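## Task

Lift the jars marked TBS 0.5 M and TBS 0.1 M from the cart and set each one upright on the desk's mat. All other labelled containers must stay where they are, and the cart must remain standing. A labelled container touching the floor counts as failure, as does the robot toppling or being left leaning.

## Robot and tools

ROBOT. An omnidirectional base carries a column about 1.7 m high. A carriage rides up it (lift_m) and holds two identical six-joint arms, left and right, each ending in a two-finger gripper. Arm bases sit about 0.57 m + lift_m above the floor; carriage parts hang about 0.15 m lower. A hand reaches 0.78 m from its shoulder but only about 0.38 m below its arm base. The hand is about 0.16 m long, 0.1 m wide (0.14 m open). Parked arm joints 1-6: 0, 0.05, 0.05, 1.45, 0, 0. Cameras: carriage_camera (fixed, forward, tilted about 20 degrees down), left_wrist_camera and right_wrist_camera (looking past the fingertips).

FRAMES. Base frame: origin on the floor below the base centre, x forward, y left, z up, metres. left_hand and right_hand in results are in this frame, at the midpoint between the pads; quat_wxyz gives hand orientation (hand z along the fingers, fingers open along hand y; a hand pointing straight up with joints 1, 5, 6 at 0 is (1,0,0,0)). base_odometry is in the odometry frame (the base frame at scene start), built from wheel turns only, so slip and drift are not seen; heading in rad, left positive, -3.142 to 3.142. Hand readings tend to sit above the true hand, more at long reach.

TOOL move. Every argument except cameras forms one action; motions in it start together.
- base: an object with exactly one key, each an offset from where the base last reported itself: translate_m (metres, forward positive, -2 to 2), strafe_m (metres, left positive, -2 to 2) or rotate_rad (radians, counter-clockwise positive, -6.3 to 6.3).
- joints: an object of absolute targets keyed by joint name, one flat set covering both arms and the lift. lift_m 0 to 1 m. For each arm (left_/right_ prefix): joint1_rad -2.617 to 3.054 (swing about vertical, 0 forward, positive left); joint2_rad 0 to 3.141 (shoulder: 0 upper arm back and level, 1.57 vertical, 3.14 forward and level); joint3_rad 0 to 3.141 (elbow, 0 folded, 3.14 straight); joint4_rad -1.57 to 1.57 (wrist pitch, positive lifts the fingertips); joint5_rad -1.57 to 1.57 (wrist yaw, positive swings the fingertips to the right); joint6_rad -2.094 to 2.094 (roll about the fingers, positive clockwise seen from the forearm); gripper_m 0 to 0.093 (pad gap in metres). Joints left out may still be driving toward earlier targets.
- speeds: optional caps for this action only: translate_m and strafe_m 0.02-0.5 m/s, rotate_rad 0.05-1.57 rad/s, lift_m 0.08-0.25 m/s (defaults are the maxima).
- min_time_s: optional, 0.1 to 8 s, the shortest duration for each arm and gripper motion; smooths and straightens arm paths.
- cameras: list of carriage_camera, left_wrist_camera, right_wrist_camera or all; omitted/null means all, [] means none.
No action lasts over 15 s; base moves time out at 14 s. An unknown key makes the call invalid; an out-of-range value gets it refused, and then later move, wait and finished_scene calls in the same reply are skipped (also after a stop interrupts the call).

TOOL wait: seconds (0 to 10) plus optional cameras; commands nothing, returns state and images.
TOOL zoom_image: camera name and region [x0, y0, x1, y1] in pixels of that camera's latest full image (896x504, origin top-left), at most 504x504; only cameras in the newest images.
TOOL finished_scene: scene = the current scene's number; ends it irreversibly and reports success and the next task. The goal must hold without the robot afterward.

RESULTS. State includes joint_positions, hand poses, base_odometry, motor_effort (percent of max, positive toward larger joint values, bracket = peak in last action, with sizeable error), joint torques (wrap at ±28 N m for joints 1-3), and a pictures line listing image order. The move line is done, or the worst status. Statuses: done (for the base, wheels turned the commanded amount even if slipping); off_target (resting short, maybe still pushing); contact_stop or time_out (target dropped, holding); not_followed (a self-collision check withheld arm targets; the gripper still moves); limit_stop_at_motor_heat (resend the target). on_its_own lists uncommanded behaviour; held at means a target, not a reading. Tolerances: lift ±0.004, joint1 ±0.02, joint2 ±0.105, joint3 ±0.06, joint4 ±0.04, joint5 ±0.025, joint6 ±0.02, gripper ±0.004.

GRIPPING. Firmly gripping a hard object reads up to 0.005 m below its width and may say off_target; closed on nothing reads 0.000-0.002. Target about 0.005 m under first-touch reading for full force. Release by commanding well above the reading. A loaded level hand sags 7 to 25 cm per kg.

HAZARDS. Arms have no contact stop: blocked arms keep pushing and snap to target when freed. Base contact_stop ignores the arms. If stuck against something, back off about 0.2 m the way you came; raise the lift to free a resting carriage. Never reverse under a table edge into the column. The robot tips most easily with the carriage high, arms extended or loaded, when pushing, or stopping suddenly; about 1.5 kg per hand with both arms forward can topple it; only images reveal a lean. Do not let the arms collide or press on each other. To untangle withheld arms, resend one arm's readings with joint1 turned away, then the other in a later call. Extended or loaded arms heat up even while idle; a MOTOR HOT line appears at 75 °C, and at 100 °C the arm goes limp for 30-60 s, dropping what it holds, so park arms when warned. Avoid drops, releasing moving objects, slams, hard impacts and hard pushes. The simulation keeps running during thinking, holding the last command.

Each tool is called after "Call:" as name([rows], argument=value, ...), one row to a line, values as JSON.

## Session

Call:
move()

Scene clock: 0.00 s.
Joint torques (N m): no reading
base_odometry: x=+0.000 y=+0.000 heading=+0.000
base_status: not commanded
joint_positions: lift_m=+0.300 left_joint1_rad=+0.006 left_joint2_rad=+0.054 left_joint3_rad=+0.030 left_joint4_rad=+1.461 left_joint5_rad=-0.044 left_joint6_rad=+0.028 left_gripper_m=+0.09396 right_joint1_rad=+0.007 right_joint2_rad=+0.038 right_joint3_rad=+0.044 right_joint4_rad=+1.491 right_joint5_rad=+0.003 right_joint6_rad=-0.030 right_gripper_m=+0.09396
joint_status: not commanded
motor_effort: lift_m=+40 drive_wheels=+4
left_hand: x=+0.2577 y=+0.3121 z=+1.3065 quat_wxyz=(+0.997, -0.021, +0.067, +0.019) (m; base frame)
right_hand: x=+0.2414 y=-0.3047 z=+1.3112 quat_wxyz=(+0.999, +0.001, +0.037, -0.012) (m; base frame)
pictures: carriage_camera, left_wrist_camera, right_wrist_camera

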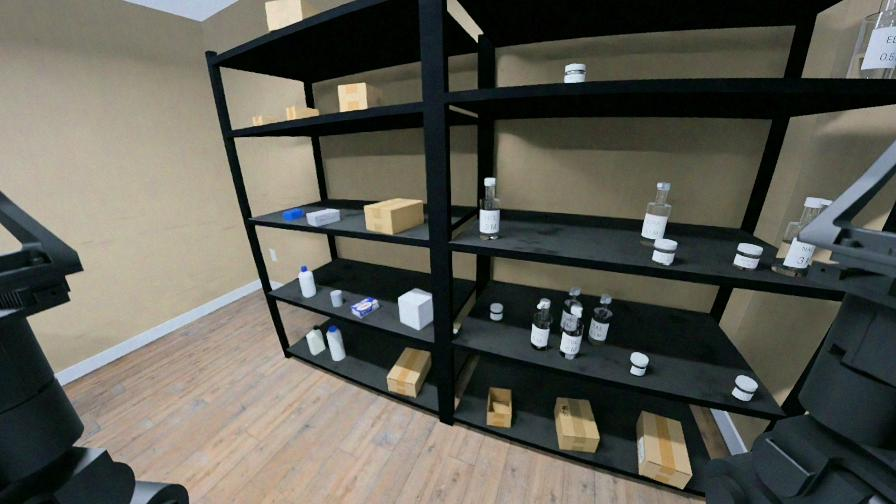

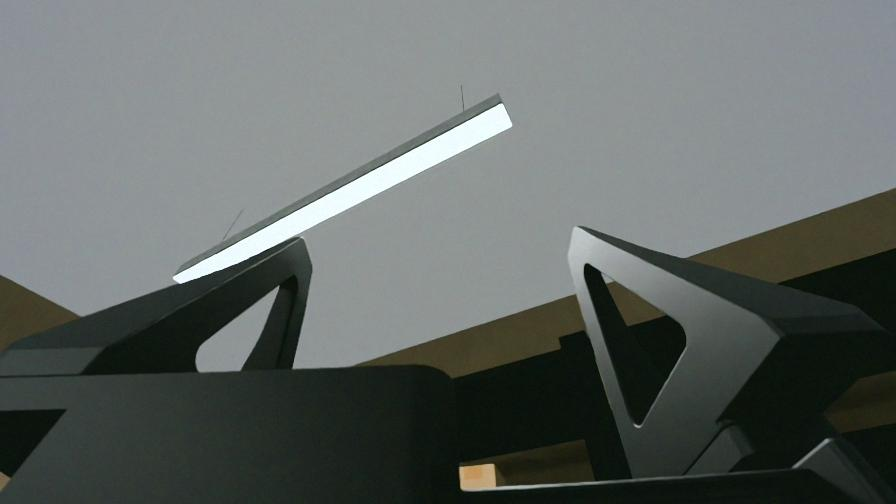

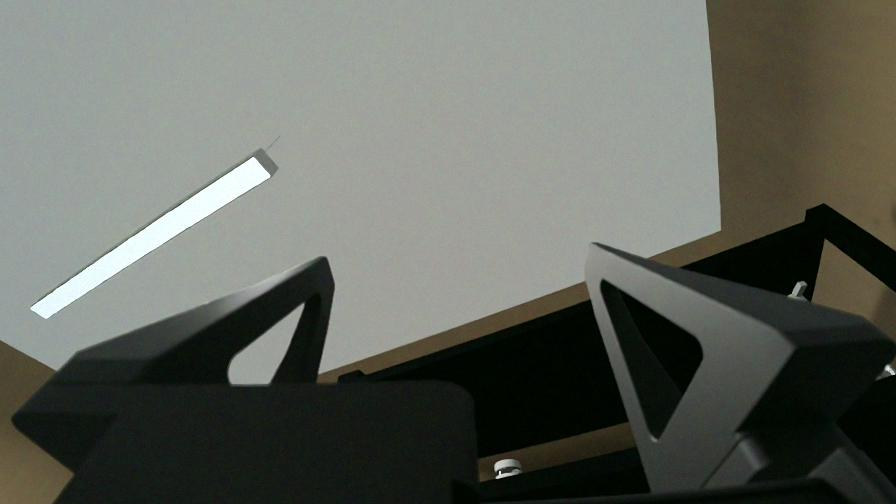

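Call:
move(base={"rotate_rad": 1.57}, cameras=["carriage_camera"])

Call:
move(base={"rotate_rad": 1.57}, cameras=["carriage_camera"])

Call:
move(base={"rotate_rad": 1.57}, cameras=["carriage_camera"])

Scene clock: 3.57 s.
Joint torques (N m): left_arm=[-0.42 4.38 5.39 -0.29 0.03 -0.04] | right_arm=[0.23 3.51 6.22 -0.34 0.08 0.07]
move: done
base_odometry: x=+0.000 y=+0.000 heading=+1.570
base_status: done
joint_positions: lift_m=+0.300 left_joint1_rad=+0.006 left_joint2_rad=+0.054 left_joint3_rad=+0.030 left_joint4_rad=+1.460 left_joint5_rad=-0.044 left_joint6_rad=+0.028 left_gripper_m=+0.09397 right_joint1_rad=+0.007 right_joint2_rad=+0.038 right_joint3_rad=+0.044 right_joint4_rad=+1.490 right_joint5_rad=+0.003 right_joint6_rad=-0.030 right_gripper_m=+0.09397
joint_status: not commanded
motor_effort: lift_m=+39(41) drive_wheels=+8(19)
left_hand: x=+0.2580 y=+0.3121 z=+1.3065 quat_wxyz=(+0.997, -0.021, +0.067, +0.019) (m; base frame)
right_hand: x=+0.2416 y=-0.3047 z=+1.3112 quat_wxyz=(+0.999, +0.001, +0.037, -0.012) (m; base frame)
pictures: carriage_camera

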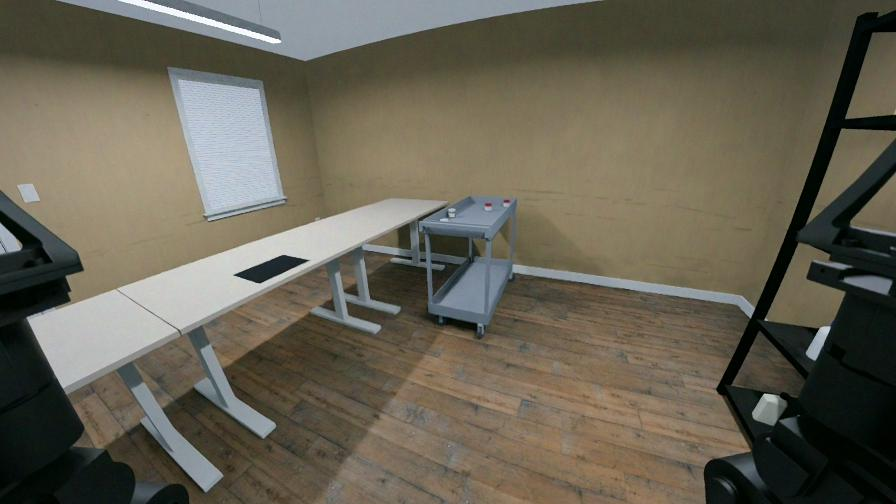

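Scene clock: 6.67 s.
Joint torques (N m): left_arm=[-0.43 4.4 5.41 -0.29 0.02 -0.04] | right_arm=[0.21 3.48 6.23 -0.33 0.08 0.06]
move: done
base_odometry: x=+0.000 y=+0.000 heading=+3.139
base_status: done
joint_positions: lift_m=+0.300 left_joint1_rad=+0.006 left_joint2_rad=+0.054 left_joint3_rad=+0.030 left_joint4_rad=+1.460 left_joint5_rad=-0.044 left_joint6_rad=+0.028 left_gripper_m=+0.09398 right_joint1_rad=+0.007 right_joint2_rad=+0.038 right_joint3_rad=+0.044 right_joint4_rad=+1.490 right_joint5_rad=+0.003 right_joint6_rad=-0.030 right_gripper_m=+0.09398
joint_status: not commanded
motor_effort: lift_m=+40(41) drive_wheels=+8(19)
left_hand: x=+0.2581 y=+0.3121 z=+1.3065 quat_wxyz=(+0.997, -0.021, +0.067, +0.019) (m; base frame)
right_hand: x=+0.2417 y=-0.3047 z=+1.3112 quat_wxyz=(+0.999, +0.001, +0.037, -0.012) (m; base frame)
pictures: carriage_camera

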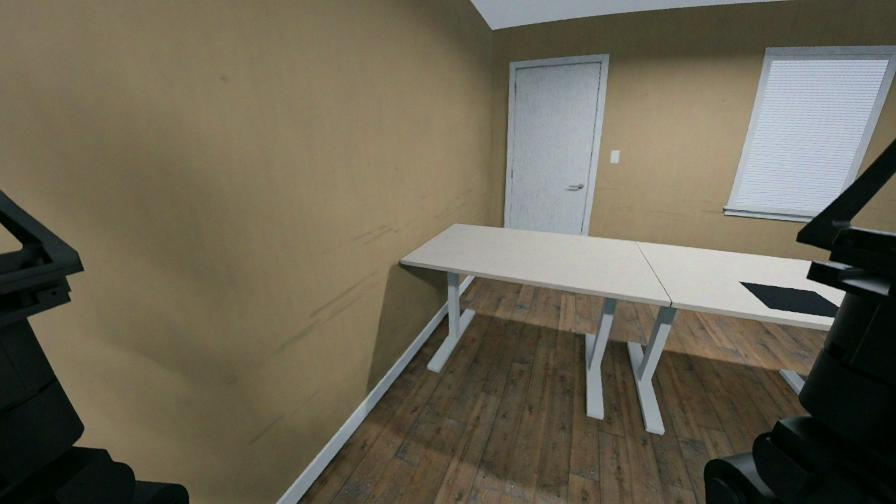

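Scene clock: 9.77 s.
Joint torques (N m): left_arm=[-0.42 4.4 5.41 -0.28 0.03 -0.04] | right_arm=[0.12 3.48 6.2 -0.33 0.08 0.06]
move: done
base_odometry: x=+0.000 y=+0.000 heading=-1.574
base_status: done
joint_positions: lift_m=+0.300 left_joint1_rad=+0.006 left_joint2_rad=+0.054 left_joint3_rad=+0.030 left_joint4_rad=+1.460 left_joint5_rad=-0.044 left_joint6_rad=+0.028 left_gripper_m=+0.09398 right_joint1_rad=+0.007 right_joint2_rad=+0.038 right_joint3_rad=+0.044 right_joint4_rad=+1.490 right_joint5_rad=+0.003 right_joint6_rad=-0.030 right_gripper_m=+0.09398
joint_status: not commanded
motor_effort: lift_m=+40(41) drive_wheels=+8(20)
left_hand: x=+0.2581 y=+0.3121 z=+1.3065 quat_wxyz=(+0.997, -0.021, +0.067, +0.019) (m; base frame)
right_hand: x=+0.2417 y=-0.3047 z=+1.3112 quat_wxyz=(+0.999, +0.001, +0.037, -0.012) (m; base frame)
pictures: carriage_camera

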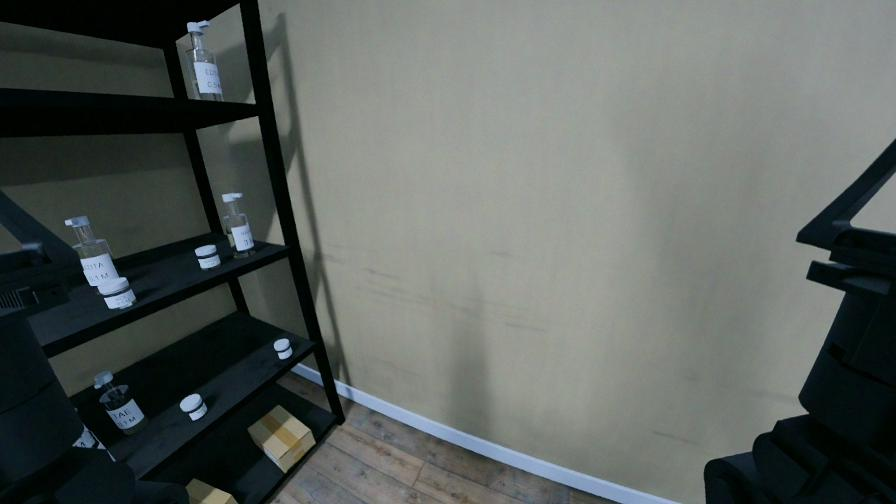

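Call:
move(base={"rotate_rad": 3.144}, joints={"right_joint2_rad": 1.57, "right_joint3_rad": 1.57, "right_joint4_rad": 0, "left_joint2_rad": 1.57, "left_joint3_rad": 1.57, "left_joint4_rad": -1.2}, cameras=["carriage_camera"])

Call:
zoom_image(camera="carriage_camera", region=[400, 180, 540, 260])

Call:
move(base={"translate_m": 0.8}, joints={"right_joint2_rad": 1.2, "right_joint3_rad": 1.2, "right_joint4_rad": -1.2, "left_joint2_rad": 2.0, "left_joint3_rad": 1.57, "left_joint4_rad": -1.0}, cameras=["carriage_camera"])

Call:
zoom_image(camera="carriage_camera", region=[380, 180, 580, 300])

Scene clock: 16.80 s.
Joint torques (N m): left_arm=[-0.77 -8.49 8.87 0.88 0 -0.04] | right_arm=[0.57 -7.53 10.48 2.63 0.08 0.06]
move: done
base_odometry: x=+0.000 y=+0.000 heading=+1.570
base_status: done
joint_positions: lift_m=+0.300 left_joint1_rad=+0.011 left_joint2_rad=+1.578 left_joint3_rad=+1.536 left_joint4_rad=-1.198 left_joint5_rad=-0.044 left_joint6_rad=+0.028 left_gripper_m=+0.09400 right_joint1_rad=+0.005 right_joint2_rad=+1.569 right_joint3_rad=+1.542 right_joint4_rad=+0.006 right_joint5_rad=+0.003 right_joint6_rad=-0.030 right_gripper_m=+0.09400
joint_status: all done
motor_effort: lift_m=+41(41) drive_wheels=+8(24)
left_hand: x=+0.5713 y=+0.3158 z=+1.0759 quat_wxyz=(+0.164, +0.005, +0.986, +0.025) (m; base frame)
right_hand: x=+0.7344 y=-0.3025 z=+1.3066 quat_wxyz=(+0.699, -0.011, +0.715, -0.010) (m; base frame)
pictures: carriage_camera

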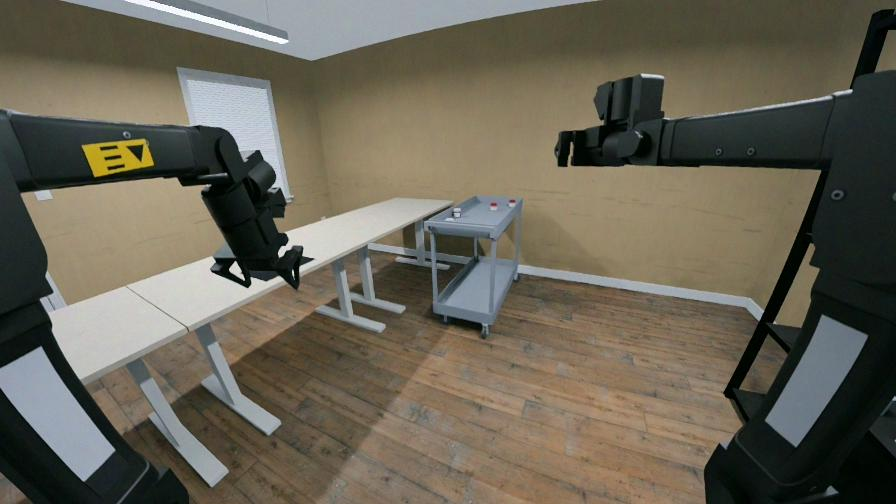

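Scaled by 3.600.

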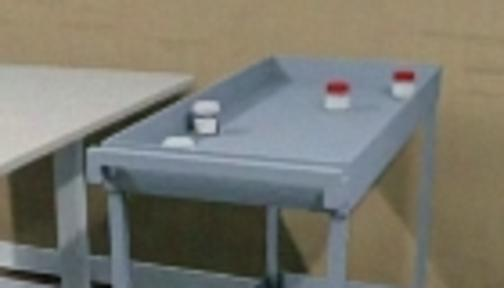

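Scene clock: 20.67 s.
Joint torques (N m): left_arm=[-0.79 -11.79 7.53 0.55 0 -0.04] | right_arm=[0.42 -4.96 6.41 1.32 0.08 0.07]
move: done
base_odometry: x=+0.000 y=+0.800 heading=+1.570
base_status: done
joint_positions: lift_m=+0.300 left_joint1_rad=+0.011 left_joint2_rad=+2.003 left_joint3_rad=+1.549 left_joint4_rad=-1.007 left_joint5_rad=-0.044 left_joint6_rad=+0.028 left_gripper_m=+0.09400 right_joint1_rad=+0.005 right_joint2_rad=+1.213 right_joint3_rad=+1.207 right_joint4_rad=-1.192 right_joint5_rad=+0.003 right_joint6_rad=-0.030 right_gripper_m=+0.09400
joint_status: all done
motor_effort: lift_m=+39(41) drive_wheels=-5(28)
left_hand: x=+0.6265 y=+0.3164 z=+0.9367 quat_wxyz=(+0.055, +0.007, +0.998, +0.023) (m; base frame)
right_hand: x=+0.4849 y=-0.3037 z=+1.0714 quat_wxyz=(+0.185, -0.017, +0.982, -0.004) (m; base frame)
pictures: carriage_camera

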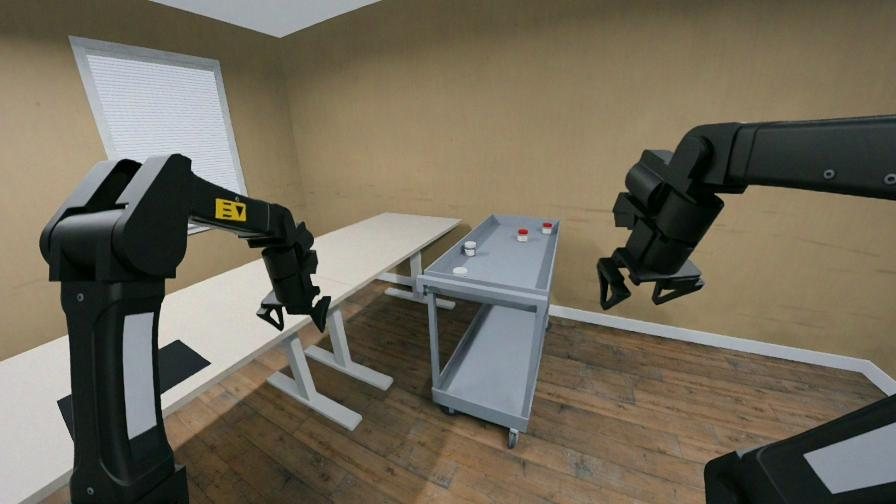

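Scaled by 2.520.

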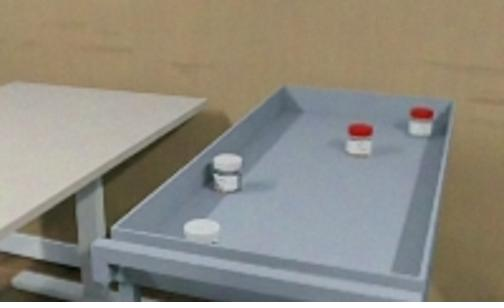

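Call:
move(base={"rotate_rad": 1.17}, joints={"right_joint2_rad": 0.05, "right_joint3_rad": 0.05, "right_joint4_rad": 1.45, "left_joint2_rad": 0.05, "left_joint3_rad": 0.05, "left_joint4_rad": 1.45}, cameras=[])

Call:
move(base={"translate_m": -0.5}, cameras=[])

Call:
move(base={"strafe_m": -1.6}, cameras=["carriage_camera"])

Call:
zoom_image(camera="carriage_camera", region=[200, 180, 700, 460])

Scene clock: 28.97 s.
Joint torques (N m): left_arm=[-0.4 3.79 3.95 -0.26 0.04 -0.03] | right_arm=[0.34 2.35 5.38 -0.02 0.08 0.06]
move: done
base_odometry: x=+0.000 y=+0.800 heading=+2.740
base_status: done
joint_positions: lift_m=+0.300 left_joint1_rad=+0.006 left_joint2_rad=+0.054 left_joint3_rad=+0.062 left_joint4_rad=+1.444 left_joint5_rad=-0.045 left_joint6_rad=+0.028 left_gripper_m=+0.09400 right_joint1_rad=+0.005 right_joint2_rad=+0.060 right_joint3_rad=+0.057 right_joint4_rad=+1.437 right_joint5_rad=+0.003 right_joint6_rad=-0.030 right_gripper_m=+0.09400
joint_status: all done
motor_effort: lift_m=+40(41) drive_wheels=+8(18)
left_hand: x=+0.2522 y=+0.3123 z=+1.3148 quat_wxyz=(+0.998, -0.022, +0.059, +0.018) (m; base frame)
right_hand: x=+0.2577 y=-0.3048 z=+1.3131 quat_wxyz=(+0.998, +0.000, +0.068, -0.013) (m; base frame)
pictures: none
No camera images: "cameras" was empty.

Scene clock: 32.07 s.
Joint torques (N m): left_arm=[-0.4 3.85 3.92 -0.31 0.03 -0.04] | right_arm=[0.4 2.41 5.34 -0.08 0.07 0.07]
move: done
base_odometry: x=+0.460 y=+0.605 heading=+2.741
base_status: done
joint_positions: lift_m=+0.300 left_joint1_rad=+0.006 left_joint2_rad=+0.054 left_joint3_rad=+0.062 left_joint4_rad=+1.449 left_joint5_rad=-0.045 left_joint6_rad=+0.028 left_gripper_m=+0.09400 right_joint1_rad=+0.005 right_joint2_rad=+0.060 right_joint3_rad=+0.057 right_joint4_rad=+1.446 right_joint5_rad=+0.003 right_joint6_rad=-0.030 right_gripper_m=+0.09400
joint_status: not commanded
motor_effort: lift_m=+40(41) drive_wheels=-4(25)
left_hand: x=+0.2511 y=+0.3123 z=+1.3150 quat_wxyz=(+0.998, -0.022, +0.057, +0.018) (m; base frame)
right_hand: x=+0.2555 y=-0.3048 z=+1.3134 quat_wxyz=(+0.998, +0.000, +0.064, -0.013) (m; base frame)
pictures: none
No camera images: "cameras" was empty.

Scene clock: 37.53 s.
Joint torques (N m): left_arm=[-0.36 3.82 3.92 -0.31 0.04 -0.04] | right_arm=[0.35 2.37 5.34 -0.13 0.09 0.06]
move: done
base_odometry: x=+1.085 y=+2.078 heading=+2.741
base_status: done
joint_positions: lift_m=+0.300 left_joint1_rad=+0.006 left_joint2_rad=+0.054 left_joint3_rad=+0.062 left_joint4_rad=+1.449 left_joint5_rad=-0.045 left_joint6_rad=+0.028 left_gripper_m=+0.09400 right_joint1_rad=+0.005 right_joint2_rad=+0.060 right_joint3_rad=+0.056 right_joint4_rad=+1.446 right_joint5_rad=+0.003 right_joint6_rad=-0.030 right_gripper_m=+0.09400
joint_status: not commanded
motor_effort: lift_m=+40(41) drive_wheels=+0(17)
left_hand: x=+0.2510 y=+0.3123 z=+1.3150 quat_wxyz=(+0.998, -0.022, +0.057, +0.018) (m; base frame)
right_hand: x=+0.2556 y=-0.3048 z=+1.3133 quat_wxyz=(+0.998, +0.000, +0.064, -0.013) (m; base frame)
pictures: carriage_camera

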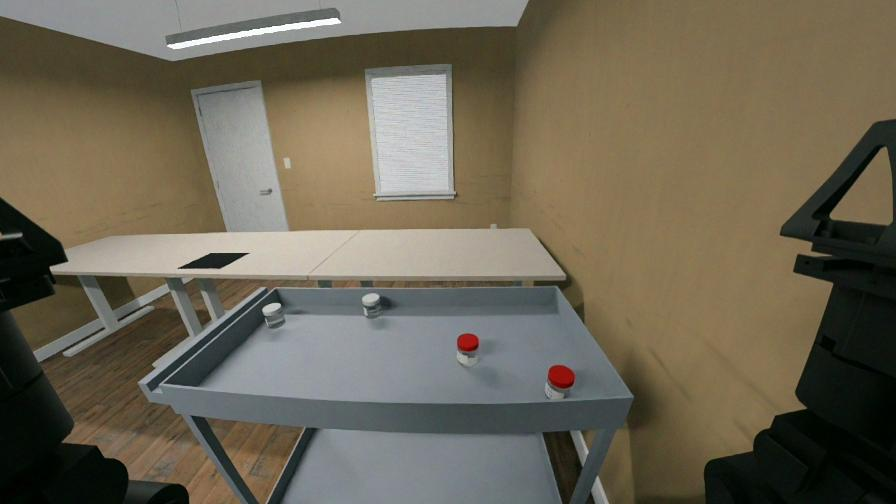

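Scaled by 1.008.

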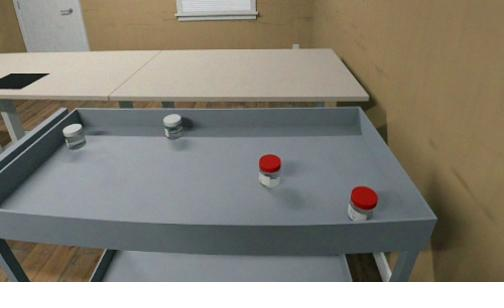

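Call:
zoom_image(camera="carriage_camera", region=[535, 350, 595, 410])

Call:
zoom_image(camera="carriage_camera", region=[440, 325, 500, 375])

Call:
zoom_image(camera="carriage_camera", region=[340, 280, 400, 330])

Call:
zoom_image(camera="carriage_camera", region=[245, 290, 305, 340])

Scaled by 8.400.

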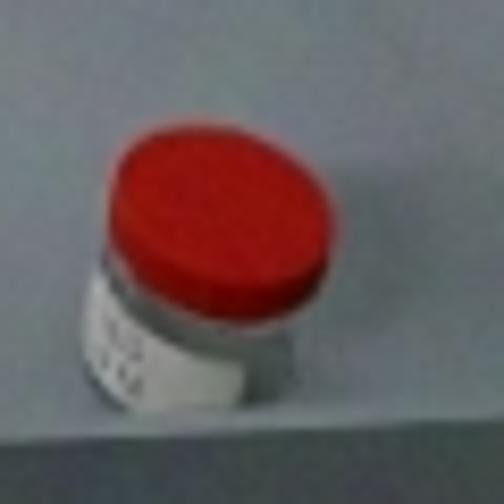

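Scaled by 8.400.

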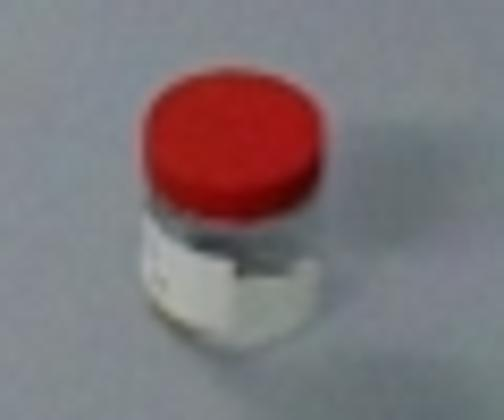

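Scaled by 8.400.

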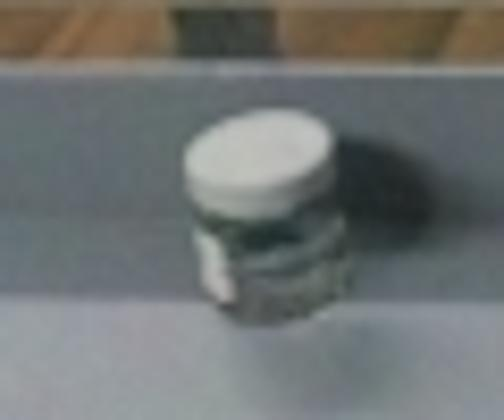

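Scaled by 8.400.

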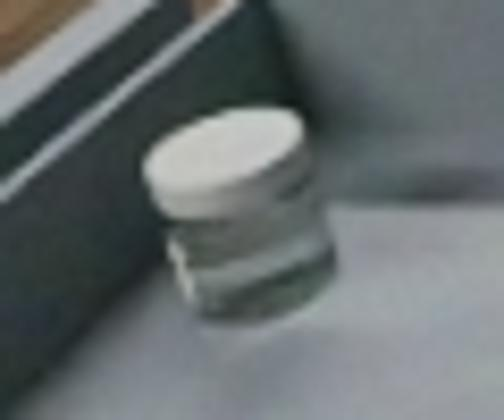

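Call:
move(joints={"left_joint1_rad": -0.6, "left_joint2_rad": 1.5, "left_joint3_rad": 1.6, "left_joint4_rad": -0.7}, cameras=["left_wrist_camera"])

Call:
move(joints={"left_joint1_rad": 0.7, "left_joint5_rad": 0.6}, cameras=["left_wrist_camera"])

Scene clock: 41.63 s.
Joint torques (N m): left_arm=[-0.88 -7.21 9.62 1.72 0.02 -0.04] | right_arm=[0.38 2.36 5.34 -0.13 0.07 0.06]
move: done
base_odometry: x=+1.085 y=+2.078 heading=+2.741
base_status: not commanded
joint_positions: lift_m=+0.300 left_joint1_rad=-0.595 left_joint2_rad=+1.497 left_joint3_rad=+1.563 left_joint4_rad=-0.696 left_joint5_rad=-0.046 left_joint6_rad=+0.028 left_gripper_m=+0.09400 right_joint1_rad=+0.005 right_joint2_rad=+0.060 right_joint3_rad=+0.056 right_joint4_rad=+1.446 right_joint5_rad=+0.003 right_joint6_rad=-0.030 right_gripper_m=+0.09400
joint_status: all done
motor_effort: lift_m=+40(41) drive_wheels=+1(5)
left_hand: x=+0.5910 y=+0.0645 z=+1.1890 quat_wxyz=(+0.441, +0.263, +0.851, -0.107) (m; base frame)
right_hand: x=+0.2556 y=-0.3048 z=+1.3133 quat_wxyz=(+0.998, +0.000, +0.064, -0.013) (m; base frame)
pictures: left_wrist_camera
camera_calibration:
left_wrist_camera: T_world_to_cam=[[-0.561516, -0.82596, -0.0498956, 0.446406], [-0.782452, 0.54962, -0.292722, 0.778972], [0.269201, -0.125327, -0.954895, 1.10636], [0, 0, 0, 1]] pos_world=[0.562341, 0.0792309, 1.30675]

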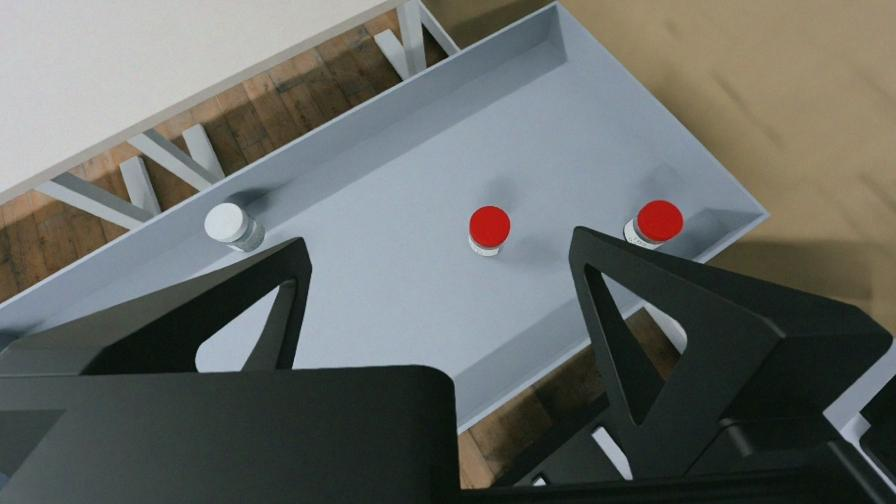

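Scene clock: 43.40 s.
Joint torques (N m): left_arm=[-0.34 -7.56 9.54 1.59 0.28 -0.02] | right_arm=[0.38 2.36 5.35 -0.14 0.07 0.06]
move: done
base_odometry: x=+1.085 y=+2.078 heading=+2.741
base_status: not commanded
joint_positions: lift_m=+0.300 left_joint1_rad=+0.698 left_joint2_rad=+1.501 left_joint3_rad=+1.563 left_joint4_rad=-0.697 left_joint5_rad=+0.588 left_joint6_rad=+0.028 left_gripper_m=+0.09401 right_joint1_rad=+0.005 right_joint2_rad=+0.060 right_joint3_rad=+0.056 right_joint4_rad=+1.446 right_joint5_rad=+0.003 right_joint6_rad=-0.030 right_gripper_m=+0.09400
joint_status: all done
motor_effort: lift_m=+40(41) drive_wheels=+1(4)
left_hand: x=+0.6034 y=+0.4994 z=+1.2040 quat_wxyz=(+0.495, -0.157, +0.850, -0.089) (m; base frame)
right_hand: x=+0.2556 y=-0.3048 z=+1.3133 quat_wxyz=(+0.998, +0.000, +0.064, -0.013) (m; base frame)
pictures: left_wrist_camera
camera_calibration:
left_wrist_camera: T_world_to_cam=[[0.158, -0.939398, 0.304249, 0.00935982], [-0.892886, -0.267492, -0.36222, 1.1124], [0.421653, -0.214429, -0.881039, 1.03546], [0, 0, 0, 1]] pos_world=[0.555162, 0.528384, 1.31237]

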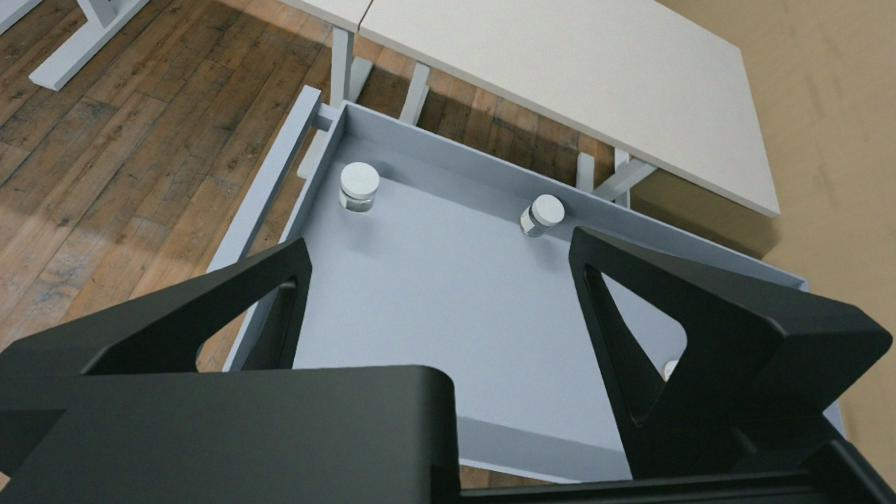

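Call:
move(base={"strafe_m": 0.85}, joints={"left_joint1_rad": 0, "left_joint2_rad": 0.05, "left_joint3_rad": 0.05, "left_joint4_rad": 1.45, "left_joint5_rad": 0, "lift_m": 0.05}, cameras=[])

Call:
move(base={"rotate_rad": -0.8}, cameras=["carriage_camera"])

Call:
zoom_image(camera="carriage_camera", region=[350, 150, 650, 350])

Scene clock: 48.20 s.
Joint torques (N m): left_arm=[-0.72 3.69 4.01 -0.22 -0.08 -0.04] | right_arm=[0.42 2.77 6.01 -0.16 0.07 0.06]
move: done
base_odometry: x=+0.754 y=+1.295 heading=+2.741
base_status: done
joint_positions: lift_m=+0.050 left_joint1_rad=+0.004 left_joint2_rad=+0.055 left_joint3_rad=+0.062 left_joint4_rad=+1.441 left_joint5_rad=+0.008 left_joint6_rad=+0.028 left_gripper_m=+0.09401 right_joint1_rad=+0.005 right_joint2_rad=+0.055 right_joint3_rad=+0.049 right_joint4_rad=+1.448 right_joint5_rad=+0.003 right_joint6_rad=-0.030 right_gripper_m=+0.09400
joint_status: all done
motor_effort: lift_m=+37(37) drive_wheels=+1(24)
left_hand: x=+0.2536 y=+0.3031 z=+1.0650 quat_wxyz=(+0.998, +0.005, +0.061, +0.016) (m; base frame)
right_hand: x=+0.2557 y=-0.3048 z=+1.0619 quat_wxyz=(+0.998, +0.000, +0.064, -0.013) (m; base frame)
pictures: none
No camera images: "cameras" was empty.

Scene clock: 50.50 s.
Joint torques (N m): left_arm=[-0.84 3.73 3.99 -0.28 -0.08 -0.04] | right_arm=[0.38 2.81 6 -0.16 0.07 0.06]
move: done
base_odometry: x=+0.754 y=+1.295 heading=+1.941
base_status: done
joint_positions: lift_m=+0.050 left_joint1_rad=+0.004 left_joint2_rad=+0.055 left_joint3_rad=+0.062 left_joint4_rad=+1.446 left_joint5_rad=+0.007 left_joint6_rad=+0.028 left_gripper_m=+0.09401 right_joint1_rad=+0.005 right_joint2_rad=+0.055 right_joint3_rad=+0.049 right_joint4_rad=+1.448 right_joint5_rad=+0.003 right_joint6_rad=-0.030 right_gripper_m=+0.09400
joint_status: not commanded
motor_effort: lift_m=+36(37) drive_wheels=+8(19)
left_hand: x=+0.2525 y=+0.3033 z=+1.0652 quat_wxyz=(+0.998, +0.004, +0.059, +0.016) (m; base frame)
right_hand: x=+0.2557 y=-0.3048 z=+1.0619 quat_wxyz=(+0.998, +0.000, +0.064, -0.013) (m; base frame)
pictures: carriage_camera
camera_calibration:
carriage_camera: T_world_to_cam=[[-0.0301167, -0.999264, -0.0237735, 0.0286647], [-0.352417, 0.0328724, -0.935266, 1.02588], [0.935359, -0.0197889, -0.353147, 0.24516], [0, 0, 0, 1]] pos_world=[0.133088, -0.000228057, 1.04673]

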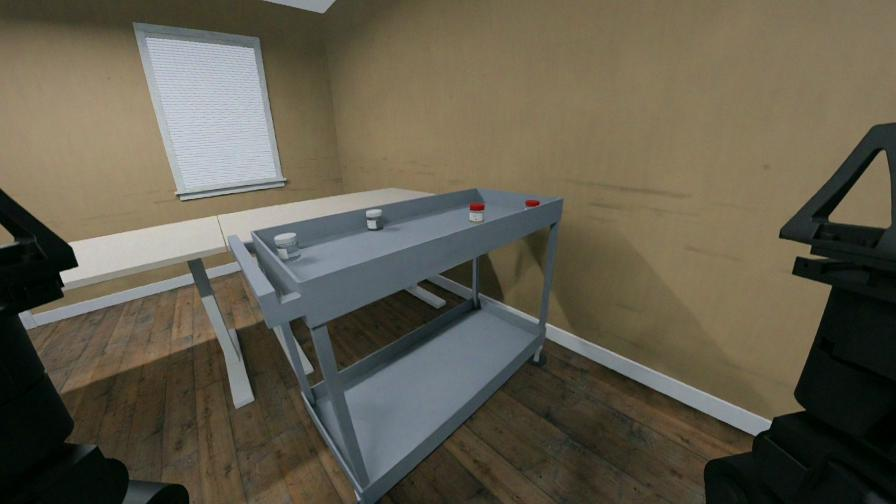

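Scaled by 1.680.

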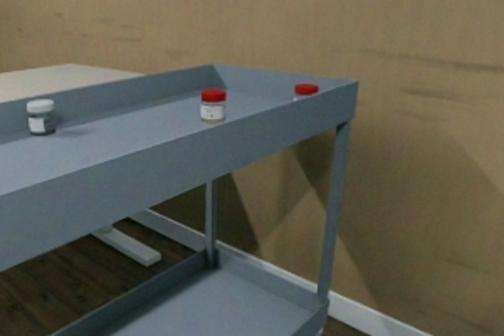

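Call:
zoom_image(camera="carriage_camera", region=[270, 225, 310, 265])

Call:
zoom_image(camera="carriage_camera", region=[360, 202, 390, 232])

Call:
zoom_image(camera="carriage_camera", region=[462, 198, 492, 228])

Scaled by 12.600.

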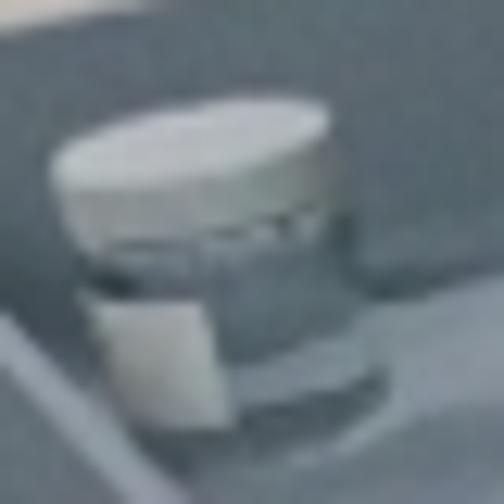

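Scaled by 16.800.

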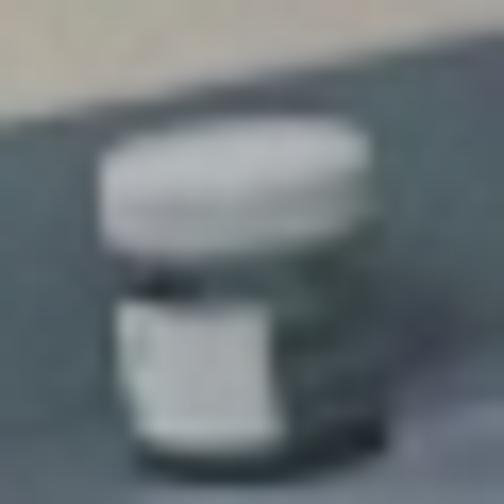

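Scaled by 16.800.

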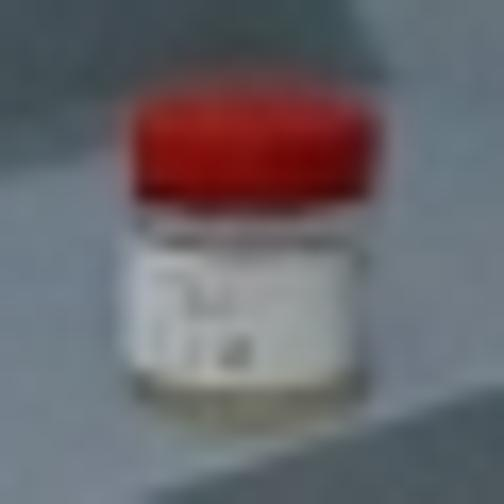

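Call:
move(base={"rotate_rad": 0.8}, joints={"lift_m": 0.2}, cameras=[])

Call:
move(base={"strafe_m": -0.85}, cameras=[])

Call:
move(joints={"lift_m": 0.0, "left_joint1_rad": -0.6, "left_joint2_rad": 1.0, "left_joint3_rad": 1.0, "left_joint4_rad": 0.0, "left_joint5_rad": 0.7}, cameras=["left_wrist_camera"])

Call:
move(joints={"left_joint1_rad": 0.9, "left_joint5_rad": 1.5}, cameras=["left_wrist_camera"])

Scene clock: 55.33 s.
Joint torques (N m): left_arm=[-0.83 3.93 4.63 -0.27 -0.07 -0.04] | right_arm=[0.38 2.85 6.01 -0.18 0.08 0.06]
move: done
base_odometry: x=+0.754 y=+1.295 heading=+2.741
base_status: done
joint_positions: lift_m=+0.200 left_joint1_rad=+0.004 left_joint2_rad=+0.053 left_joint3_rad=+0.054 left_joint4_rad=+1.446 left_joint5_rad=+0.007 left_joint6_rad=+0.028 left_gripper_m=+0.09402 right_joint1_rad=+0.005 right_joint2_rad=+0.054 right_joint3_rad=+0.049 right_joint4_rad=+1.449 right_joint5_rad=+0.003 right_joint6_rad=-0.030 right_gripper_m=+0.09401
joint_status: all done
motor_effort: lift_m=+42(51) drive_wheels=+9(17)
left_hand: x=+0.2539 y=+0.3033 z=+1.2126 quat_wxyz=(+0.998, +0.004, +0.061, +0.016) (m; base frame)
right_hand: x=+0.2554 y=-0.3048 z=+1.2113 quat_wxyz=(+0.998, +0.000, +0.064, -0.013) (m; base frame)
pictures: none
No camera images: "cameras" was empty.

Scene clock: 59.30 s.
Joint torques (N m): left_arm=[-0.58 3.95 4.62 -0.27 -0.06 -0.04] | right_arm=[0.25 2.82 6.01 -0.18 0.07 0.07]
move: done
base_odometry: x=+1.085 y=+2.078 heading=+2.742
base_status: done
joint_positions: lift_m=+0.200 left_joint1_rad=+0.005 left_joint2_rad=+0.053 left_joint3_rad=+0.054 left_joint4_rad=+1.446 left_joint5_rad=+0.006 left_joint6_rad=+0.028 left_gripper_m=+0.09402 right_joint1_rad=+0.005 right_joint2_rad=+0.054 right_joint3_rad=+0.049 right_joint4_rad=+1.449 right_joint5_rad=+0.003 right_joint6_rad=-0.030 right_gripper_m=+0.09401
joint_status: not commanded
motor_effort: lift_m=+42(43) drive_wheels=-4(27)
left_hand: x=+0.2539 y=+0.3035 z=+1.2126 quat_wxyz=(+0.998, +0.004, +0.061, +0.016) (m; base frame)
right_hand: x=+0.2553 y=-0.3047 z=+1.2113 quat_wxyz=(+0.998, +0.000, +0.064, -0.012) (m; base frame)
pictures: none
No camera images: "cameras" was empty.

Scene clock: 61.20 s.
Joint torques (N m): left_arm=[-0.95 -2.35 9.88 1.71 0.11 -0.04] | right_arm=[0.32 2.85 6 -0.17 0.07 0.06]
move: done
base_odometry: x=+1.085 y=+2.078 heading=+2.742
base_status: not commanded
joint_positions: lift_m=+0.002 left_joint1_rad=-0.594 left_joint2_rad=+0.996 left_joint3_rad=+0.962 left_joint4_rad=+0.004 left_joint5_rad=+0.689 left_joint6_rad=+0.028 left_gripper_m=+0.09402 right_joint1_rad=+0.005 right_joint2_rad=+0.054 right_joint3_rad=+0.049 right_joint4_rad=+1.449 right_joint5_rad=+0.003 right_joint6_rad=-0.030 right_gripper_m=+0.09401
joint_status: all done
joint sent to its limit — lift_m, lower limit.
motor_effort: lift_m=+35(36) drive_wheels=-4(9)
left_hand: x=+0.4348 y=+0.0292 z=+0.9638 quat_wxyz=(+0.562, +0.431, +0.571, -0.416) (m; base frame)
right_hand: x=+0.2553 y=-0.3047 z=+1.0139 quat_wxyz=(+0.998, +0.000, +0.064, -0.012) (m; base frame)
pictures: left_wrist_camera
camera_calibration:
left_wrist_camera: T_world_to_cam=[[-0.963724, -0.265978, -0.0221584, 0.450057], [-0.147461, 0.599815, -0.786433, 0.808567], [0.222465, -0.754638, -0.617278, 0.642264], [0, 0, 0, 1]] pos_world=[0.410081, 0.119391, 1.04231]

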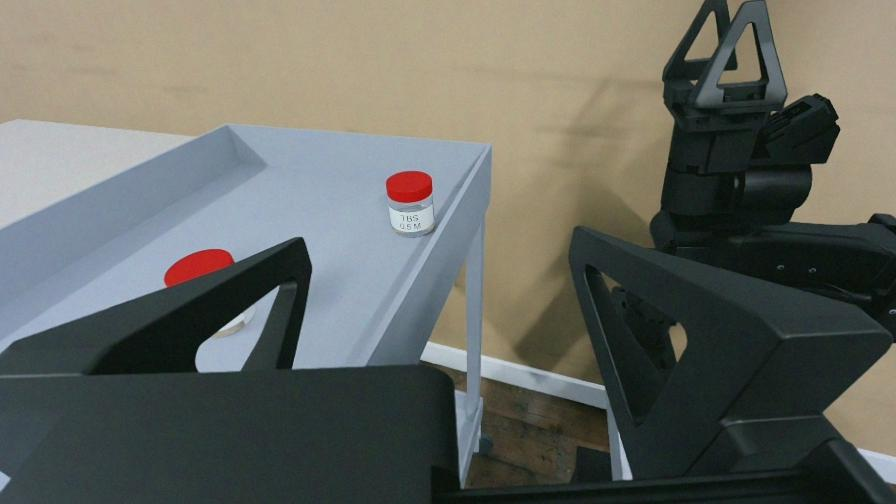

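Scene clock: 63.07 s.
Joint torques (N m): left_arm=[0.12 -1.87 9.51 1.25 0.15 -0.04] | right_arm=[0.32 2.82 6.02 -0.17 0.07 0.06]
move: done
base_odometry: x=+1.085 y=+2.078 heading=+2.742
base_status: not commanded
joint_positions: lift_m=+0.002 left_joint1_rad=+0.894 left_joint2_rad=+0.996 left_joint3_rad=+0.962 left_joint4_rad=+0.001 left_joint5_rad=+1.488 left_joint6_rad=+0.028 left_gripper_m=+0.09402 right_joint1_rad=+0.005 right_joint2_rad=+0.054 right_joint3_rad=+0.049 right_joint4_rad=+1.449 right_joint5_rad=+0.003 right_joint6_rad=-0.030 right_gripper_m=+0.09401
joint_status: all done
motor_effort: lift_m=+35(36) drive_wheels=-4(4)
left_hand: x=+0.4885 y=+0.3621 z=+0.9671 quat_wxyz=(+0.675, +0.205, +0.678, -0.208) (m; base frame)
right_hand: x=+0.2553 y=-0.3047 z=+1.0139 quat_wxyz=(+0.998, +0.000, +0.064, -0.012) (m; base frame)
pictures: left_wrist_camera
camera_calibration:
left_wrist_camera: T_world_to_cam=[[-0.574399, -0.818537, -0.00790791, 0.586532], [-0.488389, 0.350442, -0.799167, 0.888488], [0.656919, -0.455178, -0.601058, 0.547175], [0, 0, 0, 1]] pos_world=[0.411381, 0.417798, 1.04357]

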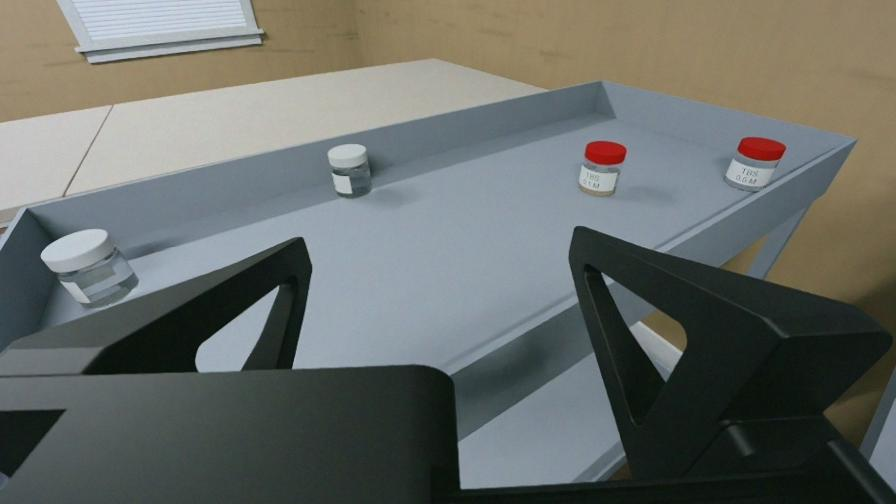

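Call:
move(base={"strafe_m": -0.15}, joints={"lift_m": 0.3, "left_joint1_rad": 0, "left_joint2_rad": 1.57, "left_joint3_rad": 1.6, "left_joint4_rad": -1.57, "left_joint5_rad": 0, "right_joint1_rad": 0, "right_joint2_rad": 1.57, "right_joint3_rad": 1.6, "right_joint4_rad": -1.57, "right_joint5_rad": 0}, cameras=[])

Call:
move(base={"translate_m": 0.1}, joints={"right_joint1_rad": 0.707, "right_joint2_rad": 1.742, "right_joint3_rad": 1.57, "right_joint4_rad": -1.37})

Scene clock: 70.73 s.
Joint torques (N m): left_arm=[-0.5 -6.34 7.51 0.26 -0.09 -0.04] | right_arm=[0.01 -5.01 8.39 0.4 0.06 0.07]
move: done
base_odometry: x=+1.143 y=+2.216 heading=+2.742
base_status: done
joint_positions: lift_m=+0.300 left_joint1_rad=+0.001 left_joint2_rad=+1.564 left_joint3_rad=+1.576 left_joint4_rad=-1.555 left_joint5_rad=+0.010 left_joint6_rad=+0.028 left_gripper_m=+0.09402 right_joint1_rad=+0.002 right_joint2_rad=+1.558 right_joint3_rad=+1.577 right_joint4_rad=-1.556 right_joint5_rad=+0.003 right_joint6_rad=-0.030 right_gripper_m=+0.09401
joint_status: all done
joint sent to its limit — left_joint4_rad, lower limit.
motor_effort: lift_m=+42(52) drive_wheels=+16(22)
left_hand: x=+0.4916 y=+0.3028 z=+1.0753 quat_wxyz=(+0.013, +0.014, +1.000, -0.005) (m; base frame)
right_hand: x=+0.4912 y=-0.3045 z=+1.0772 quat_wxyz=(+0.017, -0.016, +1.000, -0.002) (m; base frame)
pictures: none
No camera images: "cameras" was empty.

Scene clock: 72.27 s.
Joint torques (N m): left_arm=[-0.27 -6.71 7.57 0.32 -0.06 -0.04] | right_arm=[0.58 -6.69 5.9 0.64 0.05 0.06]
move: done
base_odometry: x=+1.051 y=+2.255 heading=+2.742
base_status: done
joint_positions: lift_m=+0.300 left_joint1_rad=+0.001 left_joint2_rad=+1.569 left_joint3_rad=+1.576 left_joint4_rad=-1.563 left_joint5_rad=+0.009 left_joint6_rad=+0.028 left_gripper_m=+0.09402 right_joint1_rad=+0.704 right_joint2_rad=+1.731 right_joint3_rad=+1.578 right_joint4_rad=-1.379 right_joint5_rad=+0.003 right_joint6_rad=-0.030 right_gripper_m=+0.09401
joint_status: all done
motor_effort: lift_m=+42(43) drive_wheels=-3(17)
left_hand: x=+0.4902 y=+0.3031 z=+1.0742 quat_wxyz=(+0.008, +0.014, +1.000, -0.004) (m; base frame)
right_hand: x=+0.4688 y=-0.0958 z=+1.0313 quat_wxyz=(+0.019, -0.359, +0.933, +0.005) (m; base frame)
pictures: carriage_camera, left_wrist_camera, right_wrist_camera
camera_calibration:
carriage_camera: T_world_to_cam=[[-0.0301167, -0.999264, -0.0237735, 0.034596], [-0.352417, 0.0328724, -0.935266, 1.25922], [0.935359, -0.0197889, -0.353147, 0.333267], [0, 0, 0, 1]] pos_world=[0.133088, -0.000228057, 1.29622]
left_wrist_camera: T_world_to_cam=[[-0.041374, -0.998808, 0.0258869, 0.29714], [-0.808893, 0.0486932, 0.585936, -0.243735], [-0.586498, 0.00330274, -0.809944, 1.27862], [0, 0, 0, 1]] pos_world=[0.565044, 0.304431, 1.17073]
right_wrist_camera: T_world_to_cam=[[0.619226, -0.785111, 0.012664, -0.374472], [-0.673621, -0.522867, 0.522345, -0.266129], [-0.403477, -0.33198, -0.85264, 1.15976], [0, 0, 0, 1]] pos_world=[0.520547, -0.0481363, 1.13261]

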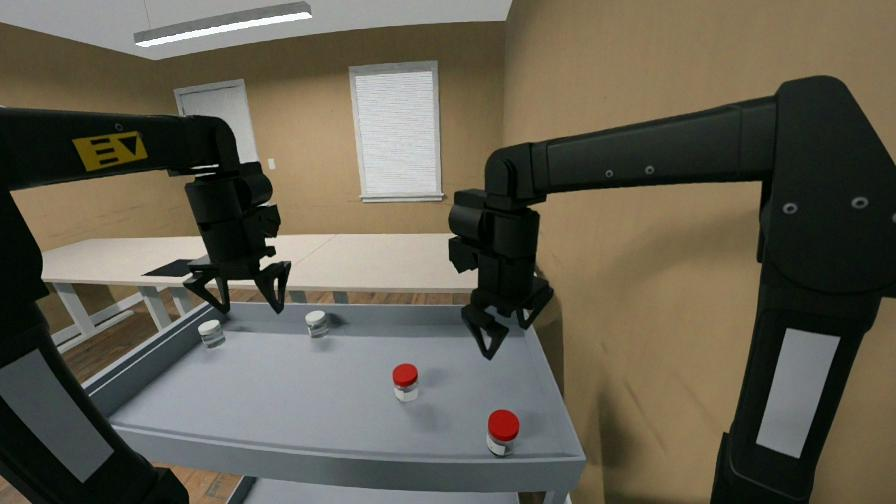

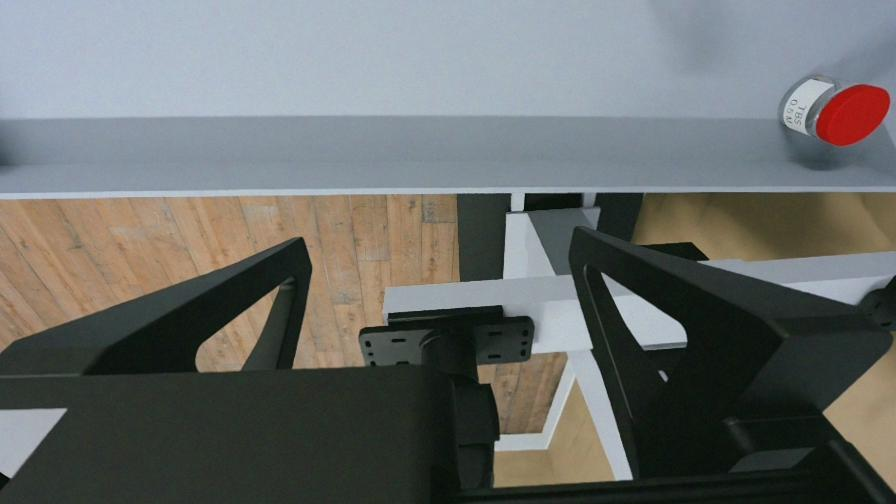

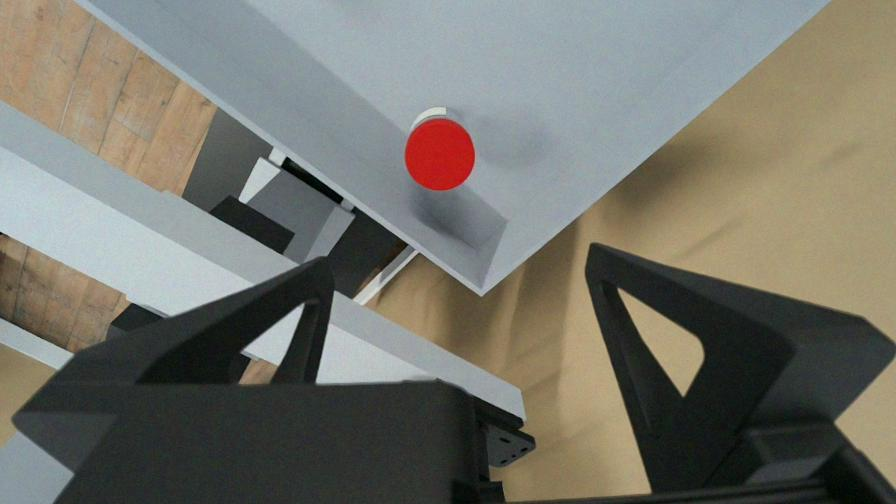

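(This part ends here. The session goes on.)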